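# Wind the cable around a held reel's hub

## Task

Hold the reel in one gripper so that one finger of that same gripper pins the cable close to one of its ends. Then wrap the cable around the reel's hub for more than one complete turn, keeping it within roughly one cable thickness of the hub along almost the whole turn; any stretch running in the reverse direction between the flanges is subtracted from the turn. Only declare completion while the holding grip keeps the reel still and lifted above the table, with every moving part of the other arm away from both reel and cable, and with that other arm not pressing firmly against the holding arm.

## Robot and tools

Robot: two arms, left_arm and right_arm, each with a two-finger parallel gripper and a wrist camera. The fixed cameras are cam_high and cam_low; the wrist cameras are cam_left_wrist and cam_right_wrist. All four images are 896x504.

Frames: the scene frame has its origin at table-top height, midway between the two nominal arm bases. +x points out over the table, +z points up, and left_arm sits on the +y side. Arm names do not match image sides. The calibrated bases are left_arm (+0.003, +0.259, 0) m and right_arm (+0.013, -0.275, 0) m, each with a slight yaw. Reported hand positions, velocities and targets are all in the scene frame. Motion offsets are different: they are measured along the axes of that arm's own Hand target. On a gripper, the fingers extend along its +z axis and separate along its y axis. end_effector_position is the point between the pads, about 1 cm short of the fingertips.

Row layout: a row is always 14 plain numbers, each in [-1, 1]. The first seven belong to left_arm: dx, dy, dz, rx, ry, rz, opening. The last seven belong to right_arm in the same order. A row must be complete even if only one arm moves.
- dx to rz are an offset, not a pose. They count from the Hand target that holds when the action or move begins, along that target's own axes.
- Scale: 1.0 means 0.6 m or 180 degrees.
- rx, ry and rz together form a single rotation vector.
- Opening is absolute: +1 is fully open (0.094 m) and -1 is closed.
- All zeros for an arm's six pose numbers asks it to go back to its current Hand target.
- A 0 in the opening slot is a real command (half open). To leave a gripper as it is, resend its present command.

execute_actions(actions, cameras):
- actions is a list of actions. Each action is a table of up to 15 rows, one per control step of 1/30 s. A table with fewer rows repeats its final row until 15 steps have run, so one action lasts 0.5 s.
- Every row in an action counts from the same start pose, not from the row before it.
- Sending the same offset again moves the arm further.
- cameras lists camera names, or ["all"]. An empty actions list returns the state with all images.

move(target, speed, blend, opening_speed, grip_force, blocking, cameras):
- target is one 14-number row, or a list of up to 15 rows. Every row counts from the Hand targets held at the start, never from the previous row.
- The paths are straight lines, all arms finish together, and they are capped at 10 s. They do not avoid obstacles or the other arm.
- speed is in m/s, from 0.002 to 2.9, default 0.25. Turning is limited to twice that value in rad/s.
- blend, in metres, rounds the corners between listed rows.
- opening_speed is the rate at which the commanded opening changes, per second on the -1..1 scale, at least 0.2. Use it to close slowly.
- grip_force is the force limit per finger pad, about 10 to 50 N. It stays in effect until you change it, and a lower value closes more slowly.
- blocking=false returns the result after about 0.5 s while the move carries on.
- The result ends with a move: line giving the outcome: done, off_target, moving, held or fault. A limits= note may follow: paced means the commanded pose was clipped, held means steps were withheld.
- Faster moves overshoot and strike harder.

Other tools:
- wait(seconds 0-10) lets the scene run on the last commands.
- stop() brakes a running move.
- zoom_image(camera, region [x0,y0,x1,y1]) enlarges part of the latest image, at most 504x504 pixels.
- read_manual gives licence texts only.
- finished_scene(scene) ends the current scene, given its number, and cannot be undone.

Reading results:
- Hand target is your last commanded pose after clipping. The gripper may rest a few centimetres away from it because of friction or load; this does not mean it is touching something.
- Tool commands shows the opening currently being commanded.
- grip_measured is the actual opening on the same -1..1 scale. It reads slightly wide when empty and somewhat narrow when squeezing a part.
- grip_effort_nm is the gripper motor's effort. Negative means closing. It is not a pad force.
- Joint torques include the arm's own weight, and Joint velocities may read within noise.
- A MOTOR HOT line appears at 75 °C. At 90 °C a fault folds that arm away for the rest of the scene, and above that it goes limp. Holding loads, staying stretched out or pushing against something heats the motors.

Motion rules:
- Each step clips the commanded orientation to within 40 degrees of the measured one.
- An arm that is blocked keeps pushing until it is commanded back past its gripper.
- Do not route paths close to an arm's own base.
- A wrist near the first joint's axis can make the whole arm swing.

Things to avoid:
- Collisions or presses between the two arms, including grippers, housings and wrist cameras. Closing one gripper on the other arm's fingers also counts.
- Striking the table or fixtures hard.
- Dropping the reel or letting it fall far.
- Anything ending up off the table.
- Releasing a part while it is still moving.
- Heavy strain on a wrist-camera cable.
- Fault stops.

Loose objects may sometimes be nudged briefly. Close gently on the reel so that one finger traps the cable end, then wind the cable snugly around the hub without letting it double back.

Each tool is called after "Request:" as name(argument=value, ...) on one line, values as JSON.

## Session

Request:
execute_actions(actions=[])

Scene clock: 0.00 s.
left_arm: end_effector_position=(+0.3693, +0.2952, +0.1270) grip_measured=+1.000 grip_effort_nm=n/a end_effector_quat_wxyz=(+0.658, -0.099, +0.743, +0.072) | right_arm: end_effector_position=(+0.3957, -0.2962, +0.1410) grip_measured=+1.000 grip_effort_nm=n/a end_effector_quat_wxyz=(+0.668, +0.078, +0.739, -0.039)
Joint positions: left_arm=[-0.03 1.523 0.189 1.206 -0.28 -0.06 0.094] | right_arm=[-0.007 1.509 0.249 1.153 0.198 0.068 0.094]
Joint velocities: within noise
Joint torques (N m): no reading
Motor temperatures (°C): left_arm=[26 30 35 33 30 32 29] | right_arm=[30 33 38 32 27 26 28]
Heat: left arm: 35 °C; right arm: 38 °C.
Hand target: left_arm +0.3712, +0.2962, +0.1357; +0.669, -0.104, +0.733, +0.071 | right_arm +0.3973, -0.2953, +0.1463; +0.674, +0.079, +0.734, -0.035
Tool commands: left_gripper/opening=+1.0 right_gripper/opening=+1.0

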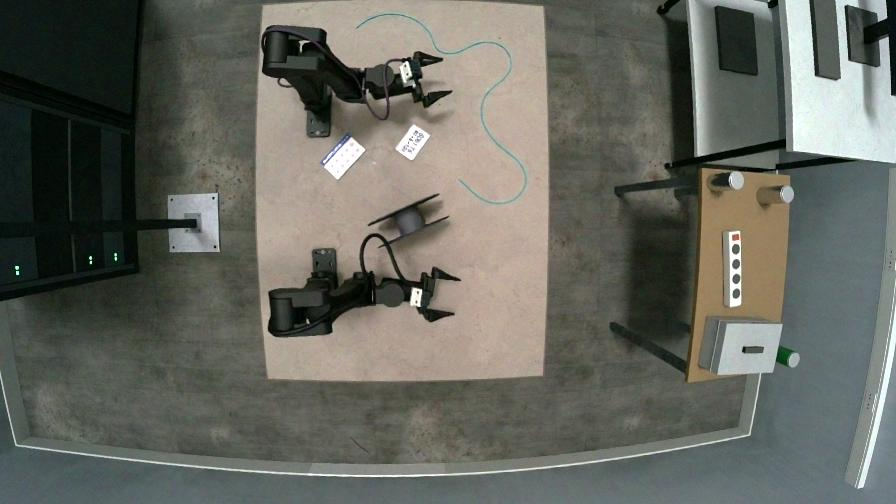

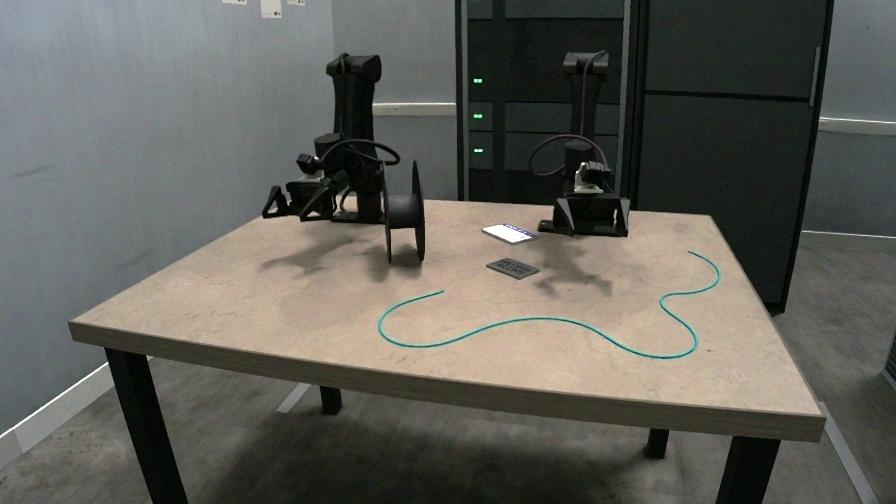

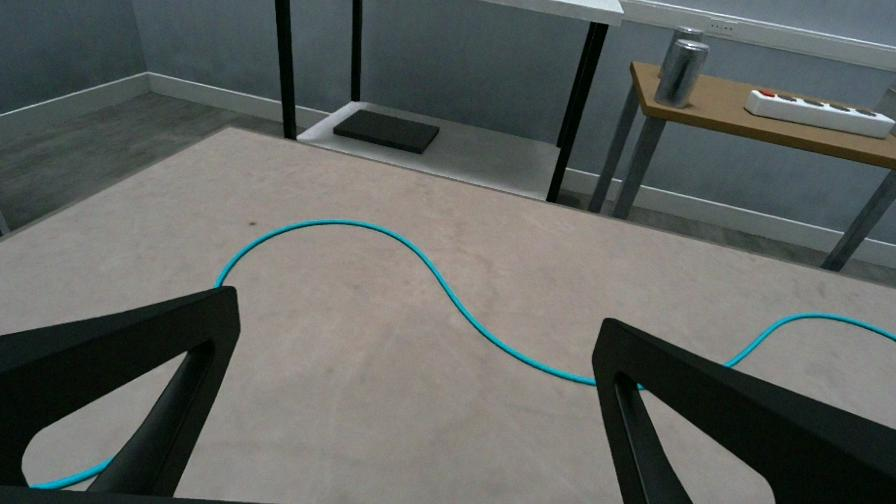

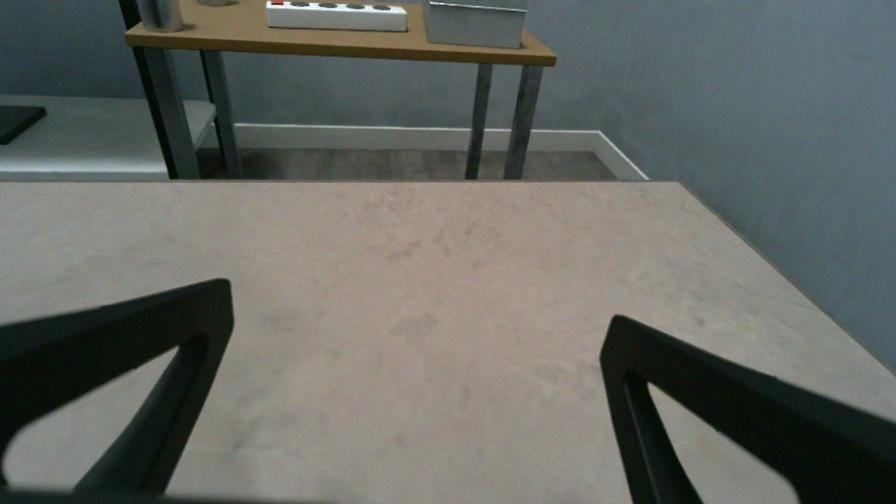

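Request:
zoom_image(camera="cam_high", region=[320, 100, 560, 280])

Request:
zoom_image(camera="cam_low", region=[340, 130, 500, 300])

Scaled by 2.100 from the camera's 896x504 image, which has a finer 1280x720 frame.

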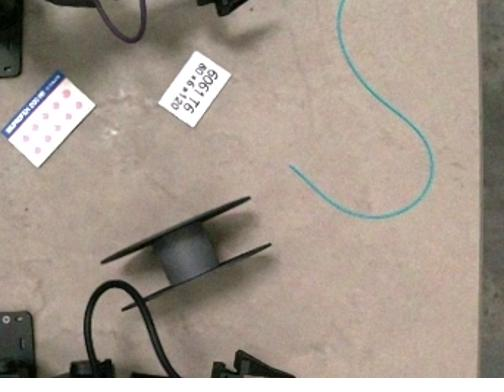

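Scaled by 2.965 from the camera's 896x504 image, which has a finer 1280x720 frame.

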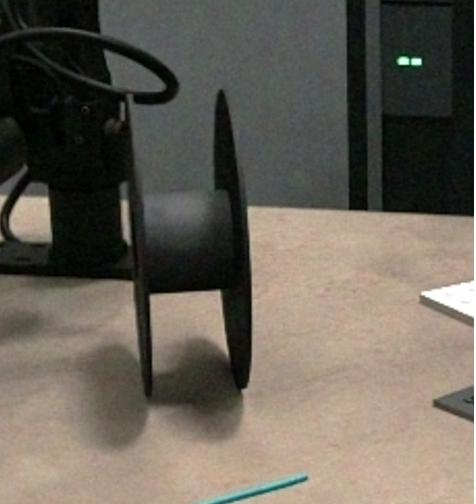

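Request:
move(target=[0.077,-0.540,0.0165,0.248,0.286,0.172,0.0,0,0,0,0,0,0,1], cameras=["all"])

Scene clock: 122.60 s.
left_arm: end_effector_position=(+0.4555, -0.0110, +0.0947) grip_measured=+0.003 grip_effort_nm=-0.14 end_effector_quat_wxyz=(+0.245, +0.304, +0.917, -0.076) | right_arm: end_effector_position=(+0.3957, -0.2962, +0.1410) grip_measured=+1.000 grip_effort_nm=0.05 end_effector_quat_wxyz=(+0.668, +0.078, +0.739, -0.039)
Joint positions: left_arm=[-0.512 2.102 1.727 -0.678 0.048 0.103 0.047] | right_arm=[-0.007 1.509 0.249 1.153 0.198 0.068 0.094]
Joint torques (N m): left_arm=[-0.25 -8.83 10.15 0.94 0.14 0.12] | right_arm=[0.09 -5.23 6.16 1.65 0.02 -0.01]
Motor temperatures (°C): left_arm=[26 29 36 42 30 31 29] | right_arm=[29 33 37 34 27 26 28]
Heat: left arm: 42 °C; right arm: 37 °C.
Hand target: left_arm +0.4568, -0.0179, +0.1001; +0.245, +0.315, +0.913, -0.084 | right_arm +0.3973, -0.2953, +0.1463; +0.674, +0.079, +0.734, -0.035
Off the commanded pose: left_arm 0.009 m, 2 deg | right_arm 0.006 m, 1 deg.
move: done
camera_calibration:
cam_left_wrist: T_world_to_cam=[[-0.51035, -0.857781, 0.0612774, 0.209217], [-0.859944, 0.508521, -0.0436258, 0.423874], [0.00626056, -0.0749596, -0.997167, 0.203413], [0, 0, 0, 1]] pos_world=[0.470008, -0.0208389, 0.208508]

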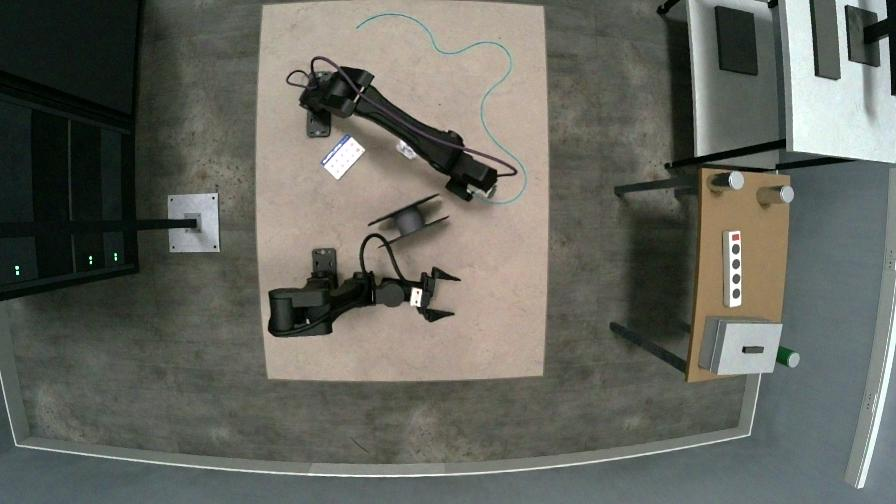

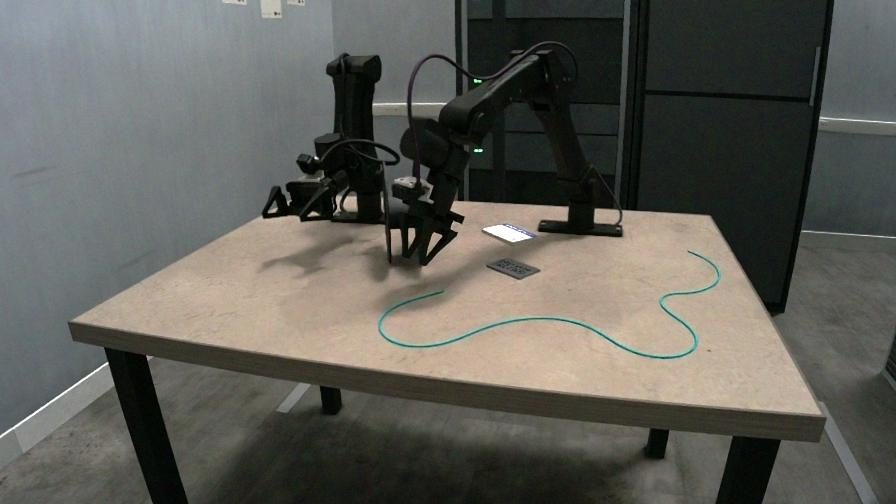

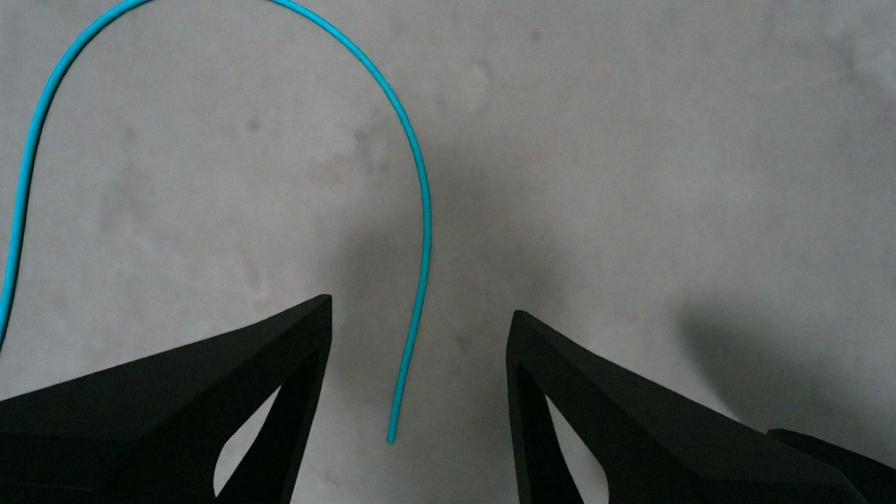

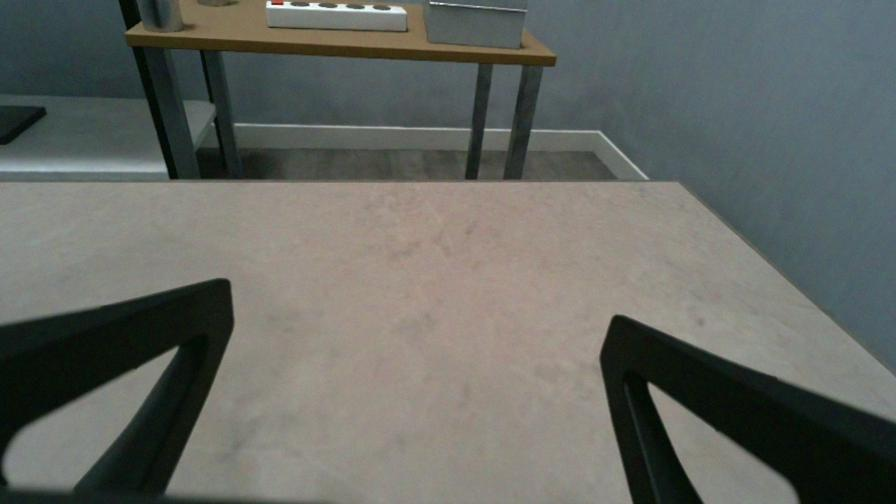

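Request:
move(target=[0.0938,0,0.1037,0,0,0,0.0,0,0,0,0,0,0,1], speed=0.1, cameras=["cam_left_wrist"])

Scene clock: 135.70 s.
left_arm: end_effector_position=(+0.4391, -0.0022, +0.0244) grip_measured=+0.003 grip_effort_nm=-0.14 end_effector_quat_wxyz=(+0.234, +0.307, +0.919, -0.075) | right_arm: end_effector_position=(+0.3957, -0.2962, +0.1410) grip_measured=+1.000 grip_effort_nm=0.05 end_effector_quat_wxyz=(+0.668, +0.078, +0.739, -0.039)
Joint positions: left_arm=[-0.512 2.121 1.479 -0.434 0.052 0.109 0.047] | right_arm=[-0.007 1.509 0.249 1.153 0.198 0.068 0.094]
Joint torques (N m): left_arm=[0.21 -8.46 4.86 1.64 0.15 0.11] | right_arm=[-0.1 -4.92 6.19 1.65 0.04 0]
Heat: left arm: 39 °C; right arm: 37 °C.
Hand target: left_arm +0.4430, -0.0071, +0.0181; +0.245, +0.315, +0.913, -0.084 | right_arm +0.3973, -0.2953, +0.1463; +0.674, +0.079, +0.734, -0.035
Off the commanded pose: left_arm 0.009 m, 2 deg | right_arm 0.006 m, 1 deg.
move: done
camera_calibration:
cam_left_wrist: T_world_to_cam=[[-0.514995, -0.854994, 0.0613592, 0.214787], [-0.857076, 0.514785, -0.0204106, 0.400383], [-0.0141358, -0.0631009, -0.997907, 0.143088], [0, 0, 0, 1]] pos_world=[0.455796, -0.0134406, 0.137781]
Images, in order (width x height): cam_left_wrist 896x504.

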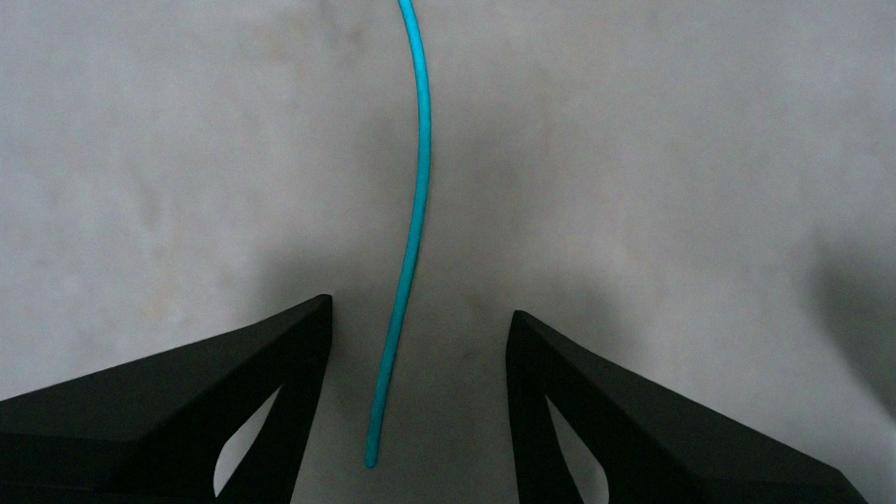

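Request:
move(target=[[0.0117,0,0.0208,0,0,0,0.0,0,0,0,0,0,0,1],[0.0117,0,0.0208,0,0,0,-1,0,0,0,0,0,0,1],[-0.08,0,-0.16,0,0,0,-1,0,0,0,0,0,0,1]], speed=0.1, opening_speed=1, cameras=["all"])

Scene clock: 143.30 s.
left_arm: end_effector_position=(+0.4342, +0.0002, +0.0928) grip_measured=-0.977 grip_effort_nm=-1.03 end_effector_quat_wxyz=(+0.219, +0.308, +0.923, -0.073) | right_arm: end_effector_position=(+0.3957, -0.2962, +0.1410) grip_measured=+1.000 grip_effort_nm=0.05 end_effector_quat_wxyz=(+0.668, +0.078, +0.739, -0.039)
Joint positions: left_arm=[-0.512 2.052 1.669 -0.726 0.055 0.109 0.001] | right_arm=[-0.007 1.509 0.249 1.153 0.198 0.068 0.094]
Joint torques (N m): left_arm=[0.39 -12.71 9.7 0.89 0.13 0.13] | right_arm=[-0.08 -5.11 6.27 1.61 0.05 -0.01]
Heat: left arm: 39 °C; right arm: 37 °C.
Hand target: left_arm +0.4379, -0.0031, +0.1251; +0.245, +0.315, +0.913, -0.084 | right_arm +0.3973, -0.2953, +0.1463; +0.674, +0.079, +0.734, -0.035
Off the commanded pose: left_arm 0.033 m, 4 deg | right_arm 0.006 m, 1 deg.
move: off_target (left_arm); target 2's new opening was sent with left_arm's hand 0.020 m and 2 deg from that target
camera_calibration:
cam_left_wrist: T_world_to_cam=[[-0.514072, -0.855309, 0.0646268, 0.209398], [-0.856672, 0.51574, 0.011225, 0.393301], [-0.0429314, -0.0495935, -0.997846, 0.223877], [0, 0, 0, 1]] pos_world=[0.454187, -0.012638, 0.205447]

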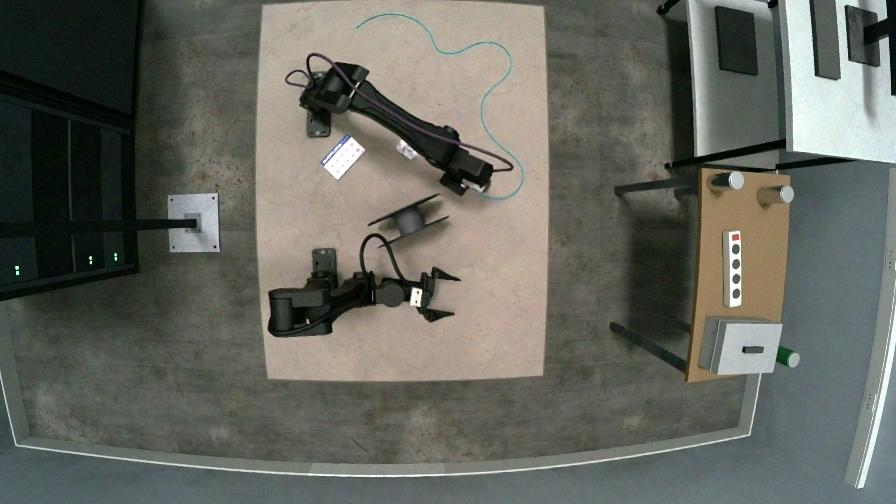

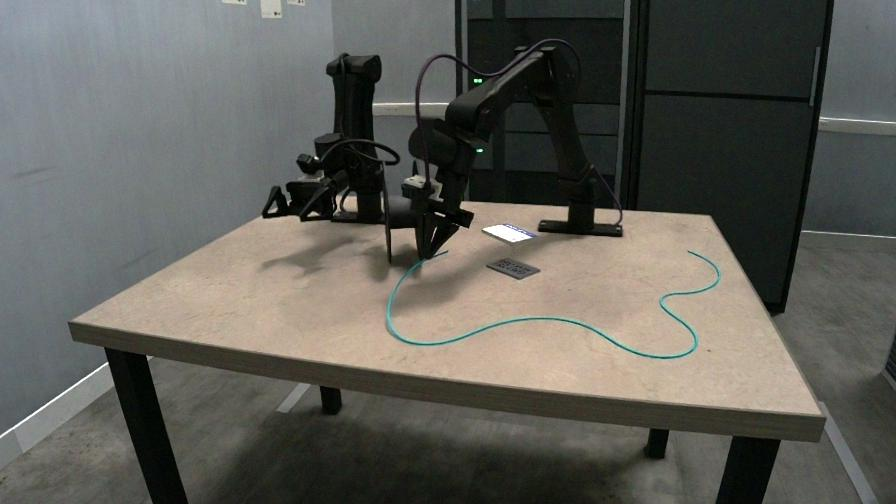

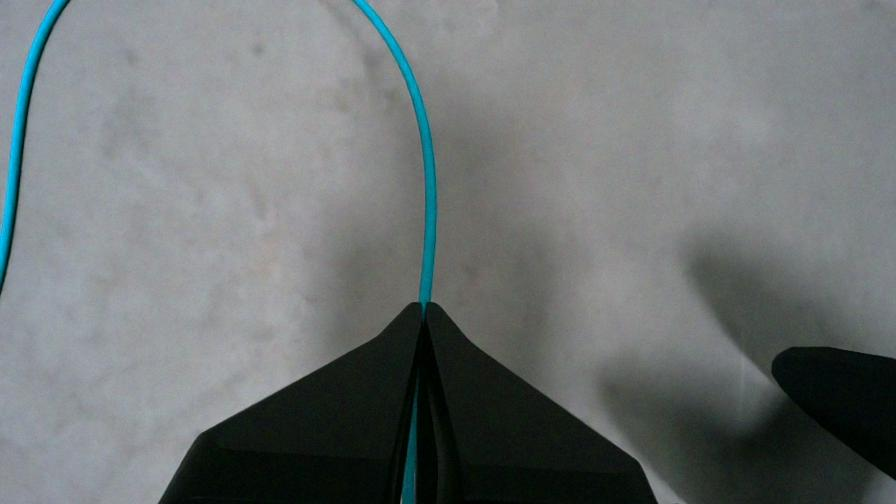

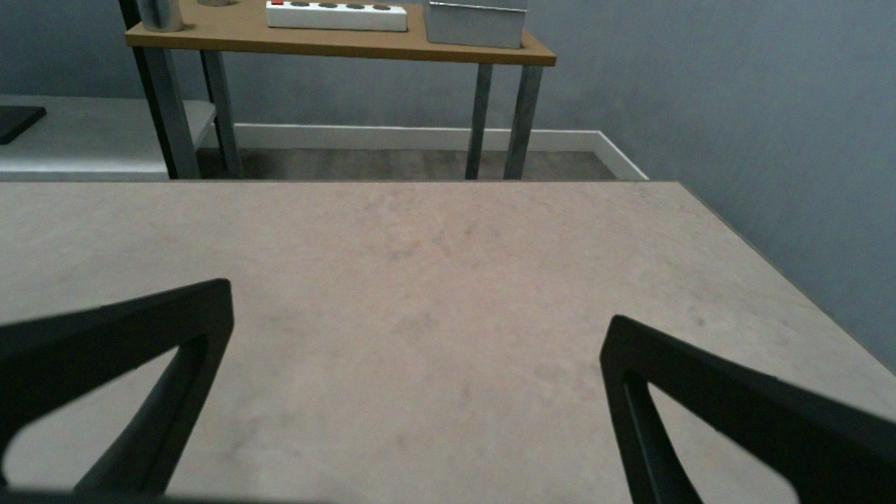

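Request:
zoom_image(camera="cam_low", region=[350, 160, 510, 360])

Request:
zoom_image(camera="cam_high", region=[350, 150, 540, 260])

Scaled by 2.520 from the camera's 896x504 image, which has a finer 1280x720 frame.

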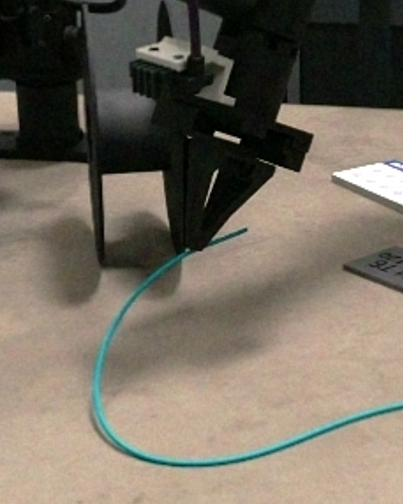

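Scaled by 2.653 from the camera's 896x504 image, which has a finer 1280x720 frame.

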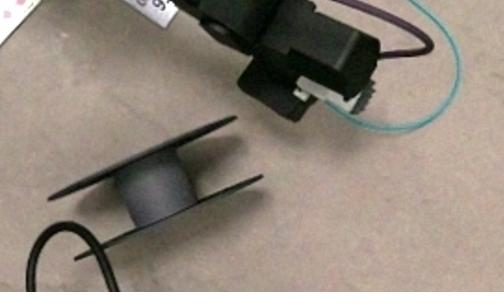

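Request:
move(target=[0.1445,0.0045,0.0995,0,0,0,-1,0,0,0,0,0,0,1], speed=0.15)

Scene clock: 161.03 s.
left_arm: end_effector_position=(+0.3929, +0.0307, +0.0219) grip_measured=-0.977 grip_effort_nm=-1.03 end_effector_quat_wxyz=(+0.210, +0.311, +0.924, -0.078) | right_arm: end_effector_position=(+0.3957, -0.2962, +0.1410) grip_measured=+1.000 grip_effort_nm=0.05 end_effector_quat_wxyz=(+0.668, +0.078, +0.739, -0.039)
Joint positions: left_arm=[-0.49 1.96 1.246 -0.411 0.079 0.131 0.001] | right_arm=[-0.007 1.509 0.249 1.153 0.198 0.068 0.094]
Joint torques (N m): left_arm=[0.54 -9.36 4.15 1.78 0.12 0.14] | right_arm=[-0.05 -4.79 6.17 1.6 -0.03 -0.04]
Motor temperatures (°C): left_arm=[26 32 37 37 30 31 30] | right_arm=[29 33 37 34 27 26 28]
Heat: left arm: 37 °C; right arm: 37 °C.
Hand target: left_arm +0.4040, +0.0269, +0.0301; +0.245, +0.315, +0.913, -0.084 | right_arm +0.3973, -0.2953, +0.1463; +0.674, +0.079, +0.734, -0.035
Off the commanded pose: left_arm 0.014 m, 4 deg | right_arm 0.006 m, 1 deg.
move: off_target (left_arm)

Request:
move(target=[[0.0083,0,0.0145,0,0,0,-1,0,0,0,0,0,0,1],[0.0083,0,0.0145,0,0,0,-0.3,0,0,0,0,0,0,1],[-0.12,0,-0.08,0,0,0,0,0,0,0,0,0,0,1]], speed=0.12, opening_speed=1, cameras=["cam_left_wrist","cam_high"])

Scene clock: 167.67 s.
left_arm: end_effector_position=(+0.4333, +0.0105, +0.1015) grip_measured=-0.003 grip_effort_nm=0.14 end_effector_quat_wxyz=(+0.244, +0.308, +0.916, -0.080) | right_arm: end_effector_position=(+0.3957, -0.2962, +0.1410) grip_measured=+1.000 grip_effort_nm=0.05 end_effector_quat_wxyz=(+0.668, +0.078, +0.739, -0.039)
Joint positions: left_arm=[-0.49 1.981 1.575 -0.649 0.07 0.131 0.047] | right_arm=[-0.007 1.509 0.249 1.153 0.198 0.068 0.094]
Joint torques (N m): left_arm=[-0.8 -8.18 9.91 0.95 0.04 -0.01] | right_arm=[0.12 -4.98 6.32 1.64 -0.01 0.01]
Heat: left arm: 37 °C; right arm: 37 °C.
Hand target: left_arm +0.4342, +0.0033, +0.1078; +0.245, +0.315, +0.913, -0.084 | right_arm +0.3973, -0.2953, +0.1463; +0.674, +0.079, +0.734, -0.035
Off the commanded pose: left_arm 0.010 m, 1 deg | right_arm 0.006 m, 1 deg.
move: done; target 2's new opening was sent with left_arm's hand 0.012 m and 4 deg from that target
camera_calibration:
cam_left_wrist: T_world_to_cam=[[-0.520173, -0.85148, 0.0663415, 0.219568], [-0.854056, 0.518347, -0.0436384, 0.391509], [0.00276933, -0.0793589, -0.996842, 0.213367], [0, 0, 0, 1]] pos_world=[0.447993, 0.000953265, 0.215212]
Images, in order (width x height): cam_high 896x504, cam_left_wrist 896x504.

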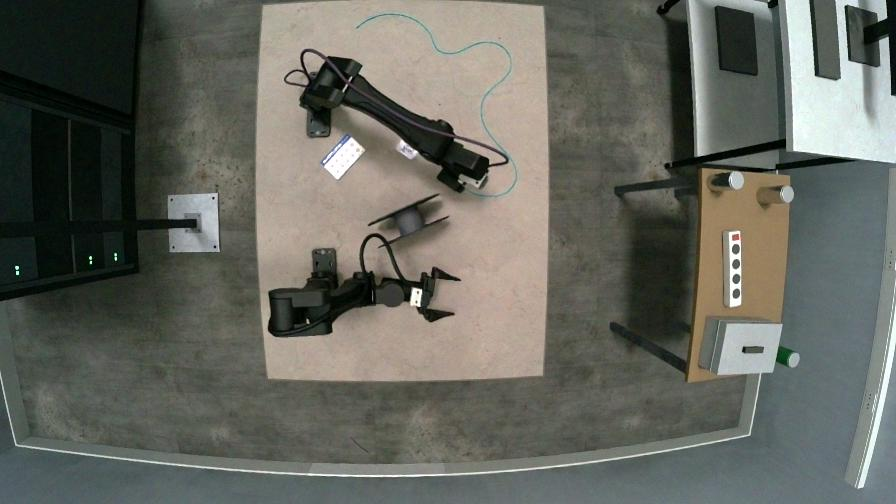

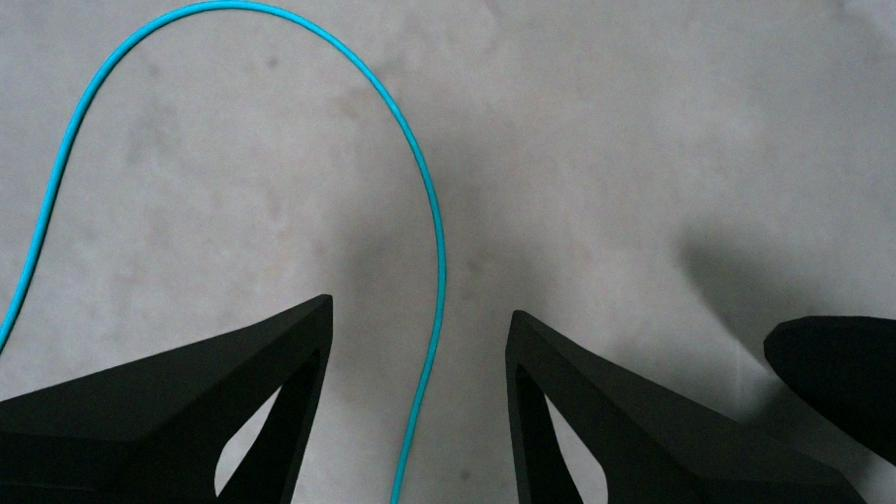

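Request:
move(target=[0.0227,-0.0098,0.1602,0,0,0,0,0,0,0,0,0,0,1], speed=0.1, cameras=["cam_left_wrist"])

Scene clock: 173.90 s.
left_arm: end_effector_position=(+0.4527, -0.0162, +0.0244) grip_measured=-0.003 grip_effort_nm=0.14 end_effector_quat_wxyz=(+0.237, +0.320, +0.914, -0.081) | right_arm: end_effector_position=(+0.3957, -0.2962, +0.1410) grip_measured=+1.000 grip_effort_nm=0.05 end_effector_quat_wxyz=(+0.668, +0.078, +0.739, -0.039)
Joint positions: left_arm=[-0.517 2.184 1.575 -0.459 0.067 0.128 0.047] | right_arm=[-0.007 1.509 0.249 1.153 0.198 0.068 0.094]
Joint torques (N m): left_arm=[-0.62 -7.77 7.51 1.47 -0.05 -0.1] | right_arm=[0.05 -5.05 6.22 1.68 0.05 0]
Heat: left arm: 37 °C; right arm: 37 °C.
Hand target: left_arm +0.4591, -0.0237, +0.0176; +0.245, +0.315, +0.913, -0.084 | right_arm +0.3973, -0.2953, +0.1463; +0.674, +0.079, +0.734, -0.035
Off the commanded pose: left_arm 0.012 m, 1 deg | right_arm 0.006 m, 1 deg.
move: off_target (left_arm)
camera_calibration:
cam_left_wrist: T_world_to_cam=[[-0.539486, -0.839425, 0.0657287, 0.220974], [-0.841939, 0.538704, -0.030615, 0.413079], [-0.00970935, -0.0718559, -0.997368, 0.140243], [0, 0, 0, 1]] pos_world=[0.468361, -0.0269589, 0.137996]
Images, in order (width x height): cam_left_wrist 896x504.

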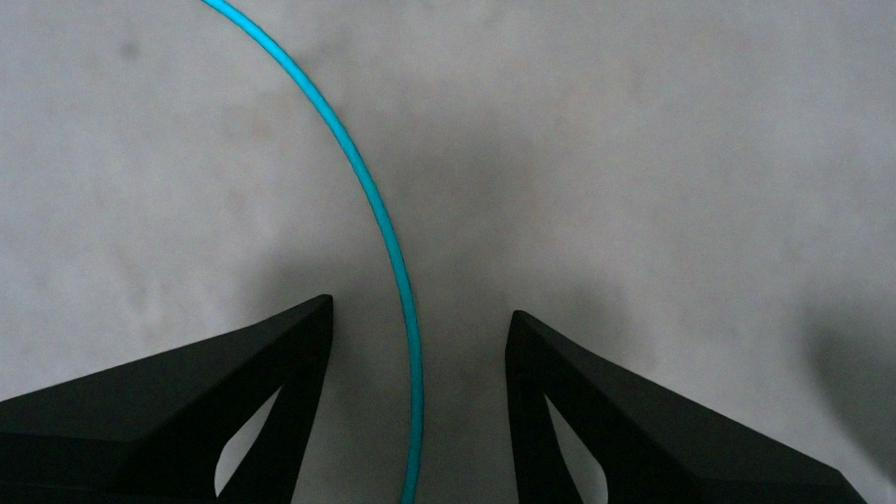

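Request:
move(target=[[0.0092,0,0.016,0,0,0,0,0,0,0,0,0,0,1],[0.0092,0,0.016,0,0,0,-1,0,0,0,0,0,0,1],[-0.15,0,-0.26,0,0,0,-1,0,0,0,0,0,0,1]], speed=0.12, opening_speed=1, cameras=["cam_low","cam_high"])

Request:
zoom_image(camera="cam_low", region=[350, 130, 530, 330])

Scene clock: 182.43 s.
left_arm: end_effector_position=(+0.4595, -0.0202, +0.1942) grip_measured=-0.981 grip_effort_nm=-1.00 end_effector_quat_wxyz=(+0.246, +0.314, +0.913, -0.084) | right_arm: end_effector_position=(+0.3957, -0.2962, +0.1410) grip_measured=+1.000 grip_effort_nm=0.05 end_effector_quat_wxyz=(+0.668, +0.078, +0.739, -0.039)
Joint positions: left_arm=[-0.517 2.175 2.237 -1.111 0.067 0.117 0.001] | right_arm=[-0.007 1.509 0.249 1.153 0.198 0.068 0.094]
Joint torques (N m): left_arm=[-0.57 -8.99 9.96 0.94 -0.05 -0.08] | right_arm=[-0.02 -4.82 6.17 1.64 0.06 0.01]
Heat: left arm: 37 °C; right arm: 37 °C.
Hand target: left_arm +0.4591, -0.0236, +0.1978; +0.245, +0.315, +0.913, -0.084 | right_arm +0.3973, -0.2953, +0.1463; +0.674, +0.079, +0.734, -0.035
Off the commanded pose: left_arm 0.005 m, 0 deg | right_arm 0.006 m, 1 deg.
move: done; target 2's new opening was sent with left_arm's hand 0.018 m and 1 deg from that target
Images, in order (width x height): cam_high 896x504, cam_low 896x504.

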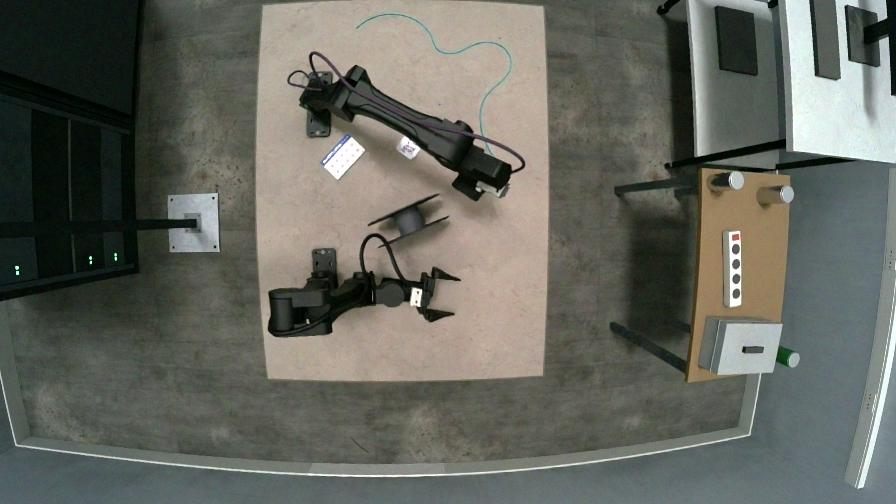

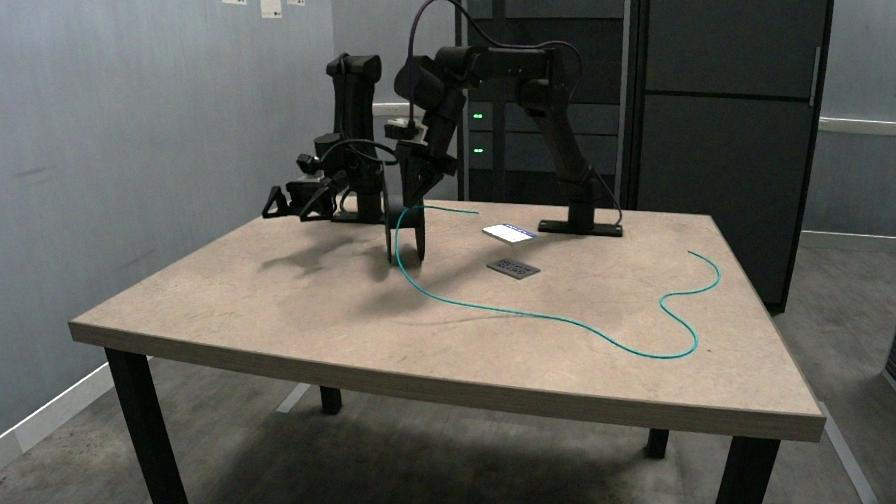

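Scaled by 2.520 from the camera's 896x504 image, which has a finer 1280x720 frame.

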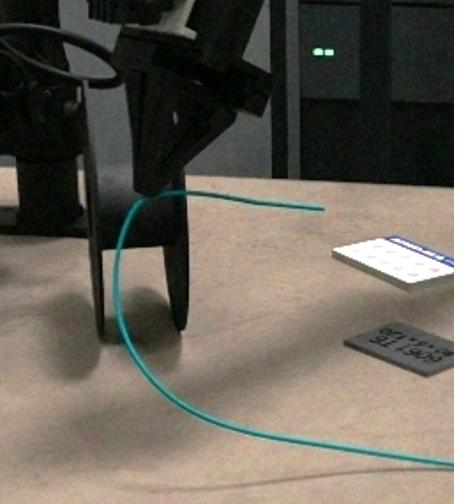

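Request:
move(target=[0,0,0,0,0,0,-1,-0.2237,0.1466,-0.292,-0.143,0.302,-0.113,1], cameras=["all"])

Scene clock: 194.67 s.
left_arm: end_effector_position=(+0.4592, -0.0200, +0.1940) grip_measured=-0.981 grip_effort_nm=-1.00 end_effector_quat_wxyz=(+0.245, +0.314, +0.913, -0.084) | right_arm: end_effector_position=(+0.2555, -0.1949, +0.2964) grip_measured=+1.000 grip_effort_nm=0.05 end_effector_quat_wxyz=(+0.261, -0.178, +0.948, +0.038)
Joint positions: left_arm=[-0.517 2.175 2.237 -1.112 0.067 0.117 0.001] | right_arm=[0.267 1.197 1.583 -1.423 -0.009 -0.058 0.094]
Joint torques (N m): left_arm=[-0.59 -8.96 10.02 0.95 -0.05 -0.1] | right_arm=[0.81 -2.04 9.07 0.52 -0.18 -0.06]
Heat: left arm: 39 °C; right arm: 37 °C.
Hand target: left_arm +0.4591, -0.0236, +0.1978; +0.245, +0.315, +0.913, -0.084 | right_arm +0.2498, -0.1904, +0.3002; +0.254, -0.185, +0.948, +0.049
Off the commanded pose: left_arm 0.005 m, 0 deg | right_arm 0.008 m, 2 deg.
move: done
camera_calibration:
cam_left_wrist: T_world_to_cam=[[-0.532423, -0.843554, 0.070294, 0.205987], [-0.846472, 0.530268, -0.0479605, 0.431044], [0.00318263, -0.0850372, -0.996373, 0.302825], [0, 0, 0, 1]] pos_world=[0.473575, -0.0290561, 0.30792]
cam_right_wrist: T_world_to_cam=[[0.437853, -0.8935, 0.0997105, -0.322714], [-0.894833, -0.443837, -0.0477736, 0.175861], [0.0869409, -0.0683065, -0.993869, 0.374134], [0, 0, 0, 1]] pos_world=[0.26614, -0.184736, 0.41242]

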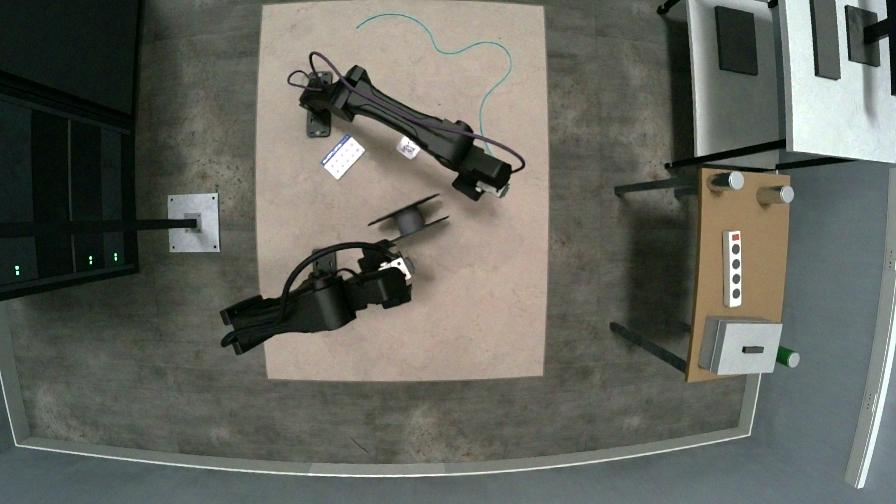

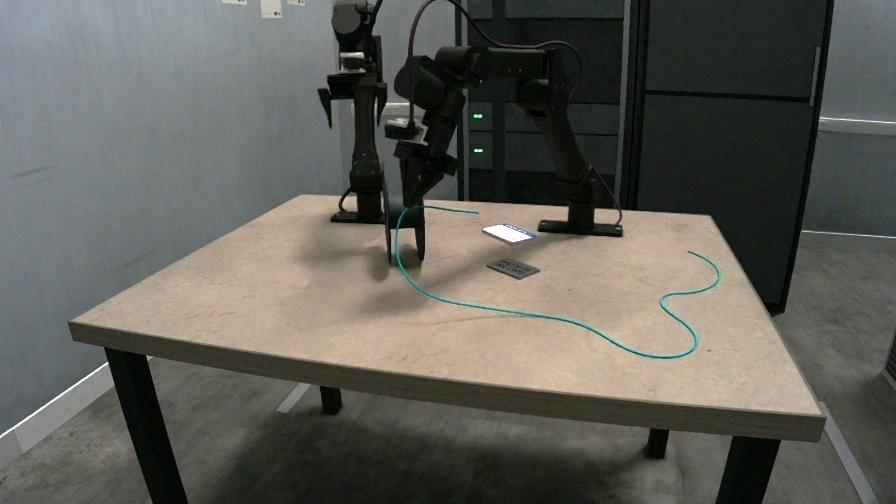

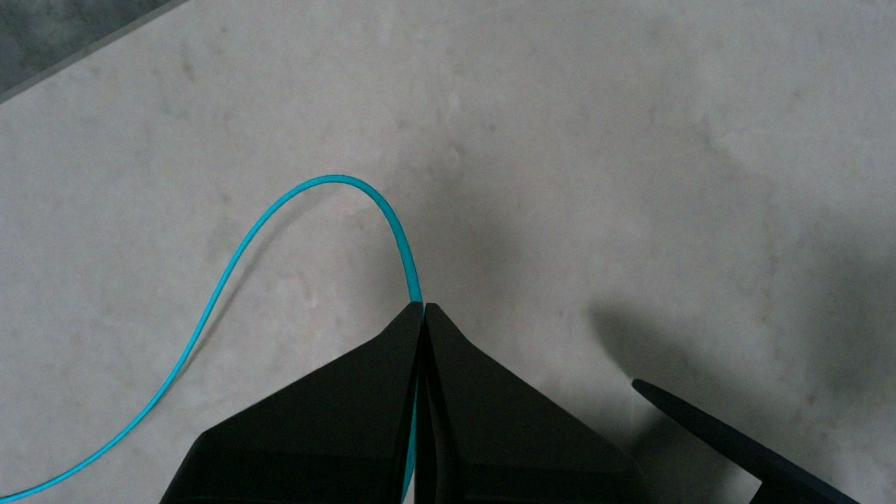

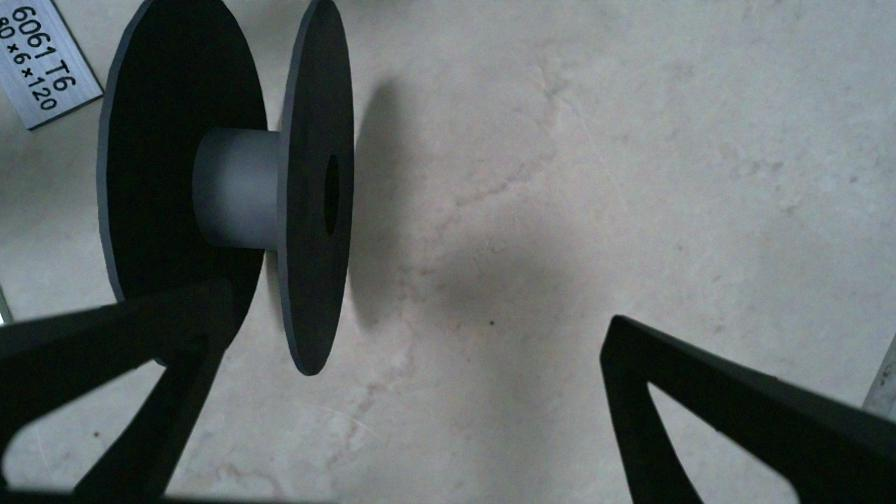

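Request:
move(target=[-0.047,0.050,-0.054,0.130,0.0085,-0.3726,-1,0,0,0,0,0,0,1], speed=0.2, cameras=["all"])

Scene clock: 215.23 s.
left_arm: end_effector_position=(+0.4805, -0.0015, +0.2211) grip_measured=-0.982 grip_effort_nm=-1.00 end_effector_quat_wxyz=(+0.063, -0.207, +0.913, -0.346) | right_arm: end_effector_position=(+0.2555, -0.1949, +0.2964) grip_measured=+1.000 grip_effort_nm=0.05 end_effector_quat_wxyz=(+0.261, -0.178, +0.948, +0.038)
Joint positions: left_arm=[-0.329 2.26 2.407 -1.183 0.506 -0.928 0.001] | right_arm=[0.267 1.197 1.583 -1.423 -0.009 -0.058 0.094]
Joint torques (N m): left_arm=[0.43 -12.7 4.92 1.62 0.45 -0.08] | right_arm=[0.76 -1.81 8.96 0.53 -0.17 -0.05]
Heat: left arm: 39 °C; right arm: 38 °C.
Hand target: left_arm +0.4841, -0.0050, +0.2398; +0.081, -0.197, +0.903, -0.374 | right_arm +0.2498, -0.1904, +0.3002; +0.254, -0.185, +0.948, +0.049
Off the commanded pose: left_arm 0.019 m, 4 deg | right_arm 0.008 m, 2 deg.
move: off_target (left_arm)
camera_calibration:
cam_left_wrist: T_world_to_cam=[[0.439279, -0.611771, 0.657853, -0.365482], [-0.884426, -0.166076, 0.43613, 0.35081], [-0.157558, -0.773405, -0.61402, 0.322915], [0, 0, 0, 1]] pos_world=[0.521692, 0.0844141, 0.285711]
cam_right_wrist: T_world_to_cam=[[0.437853, -0.8935, 0.0997105, -0.322714], [-0.894833, -0.443837, -0.0477736, 0.175861], [0.0869409, -0.0683065, -0.993869, 0.374134], [0, 0, 0, 1]] pos_world=[0.26614, -0.184736, 0.41242]

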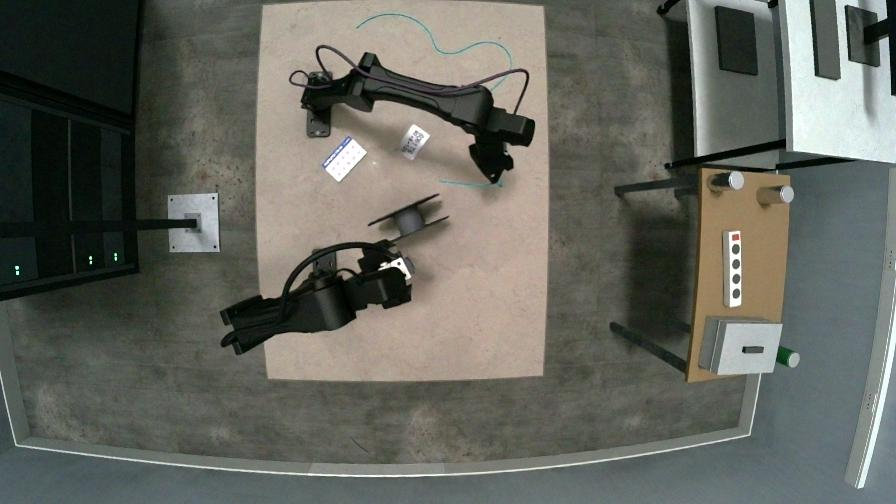

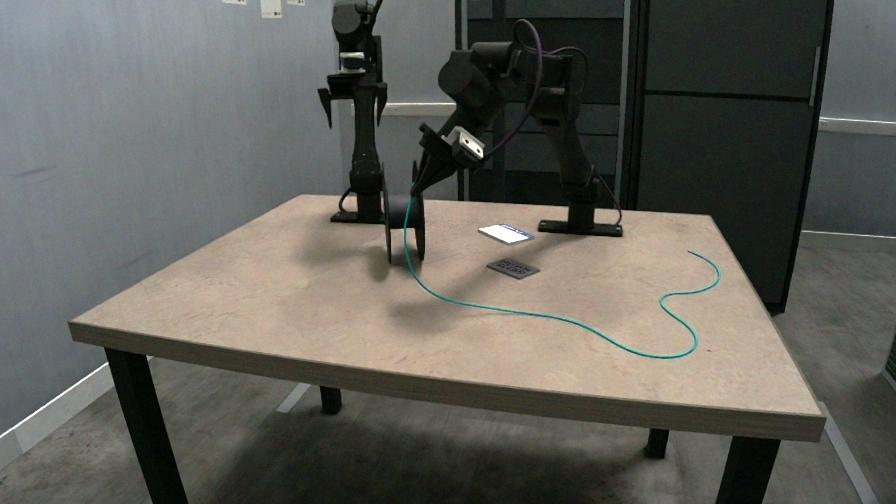

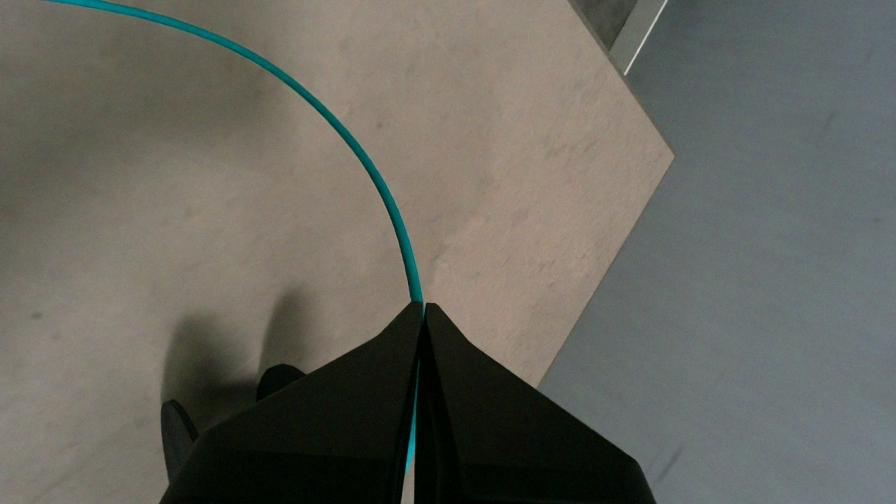

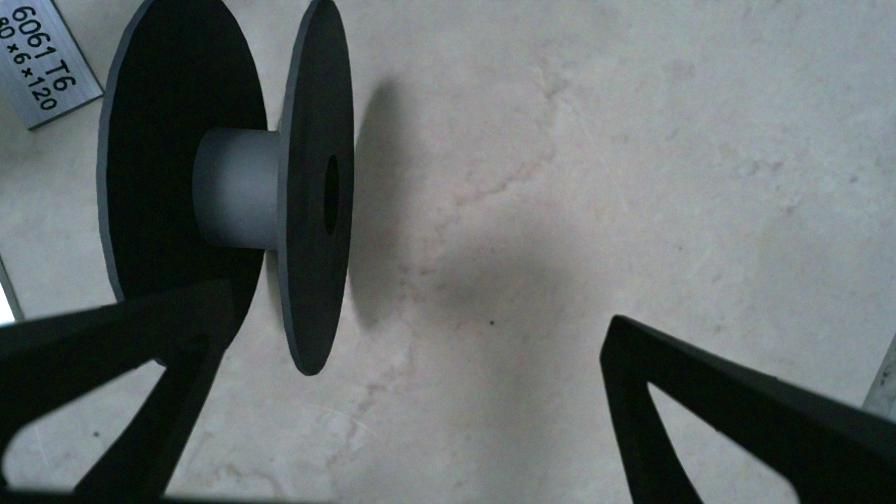

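Request:
zoom_image(camera="cam_high", region=[360, 130, 560, 260])

Request:
zoom_image(camera="cam_low", region=[350, 130, 510, 290])

Scaled by 2.520 from the camera's 896x504 image, which has a finer 1280x720 frame.

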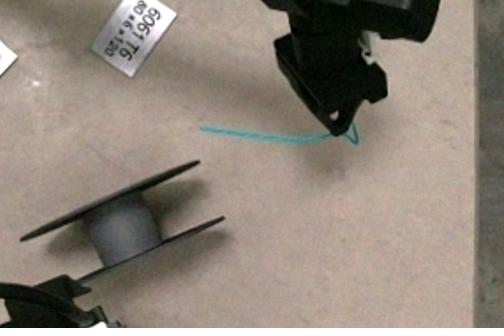

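Scaled by 3.150 from the camera's 896x504 image, which has a finer 1280x720 frame.

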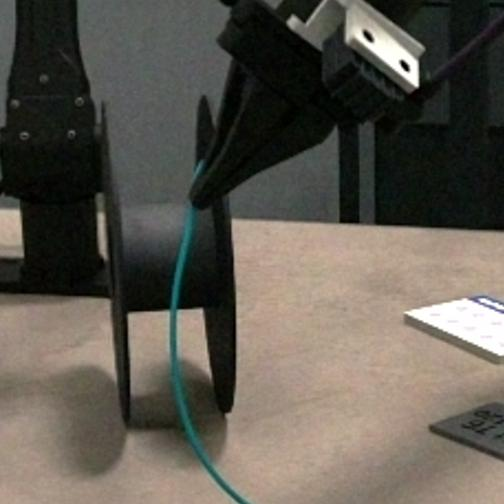

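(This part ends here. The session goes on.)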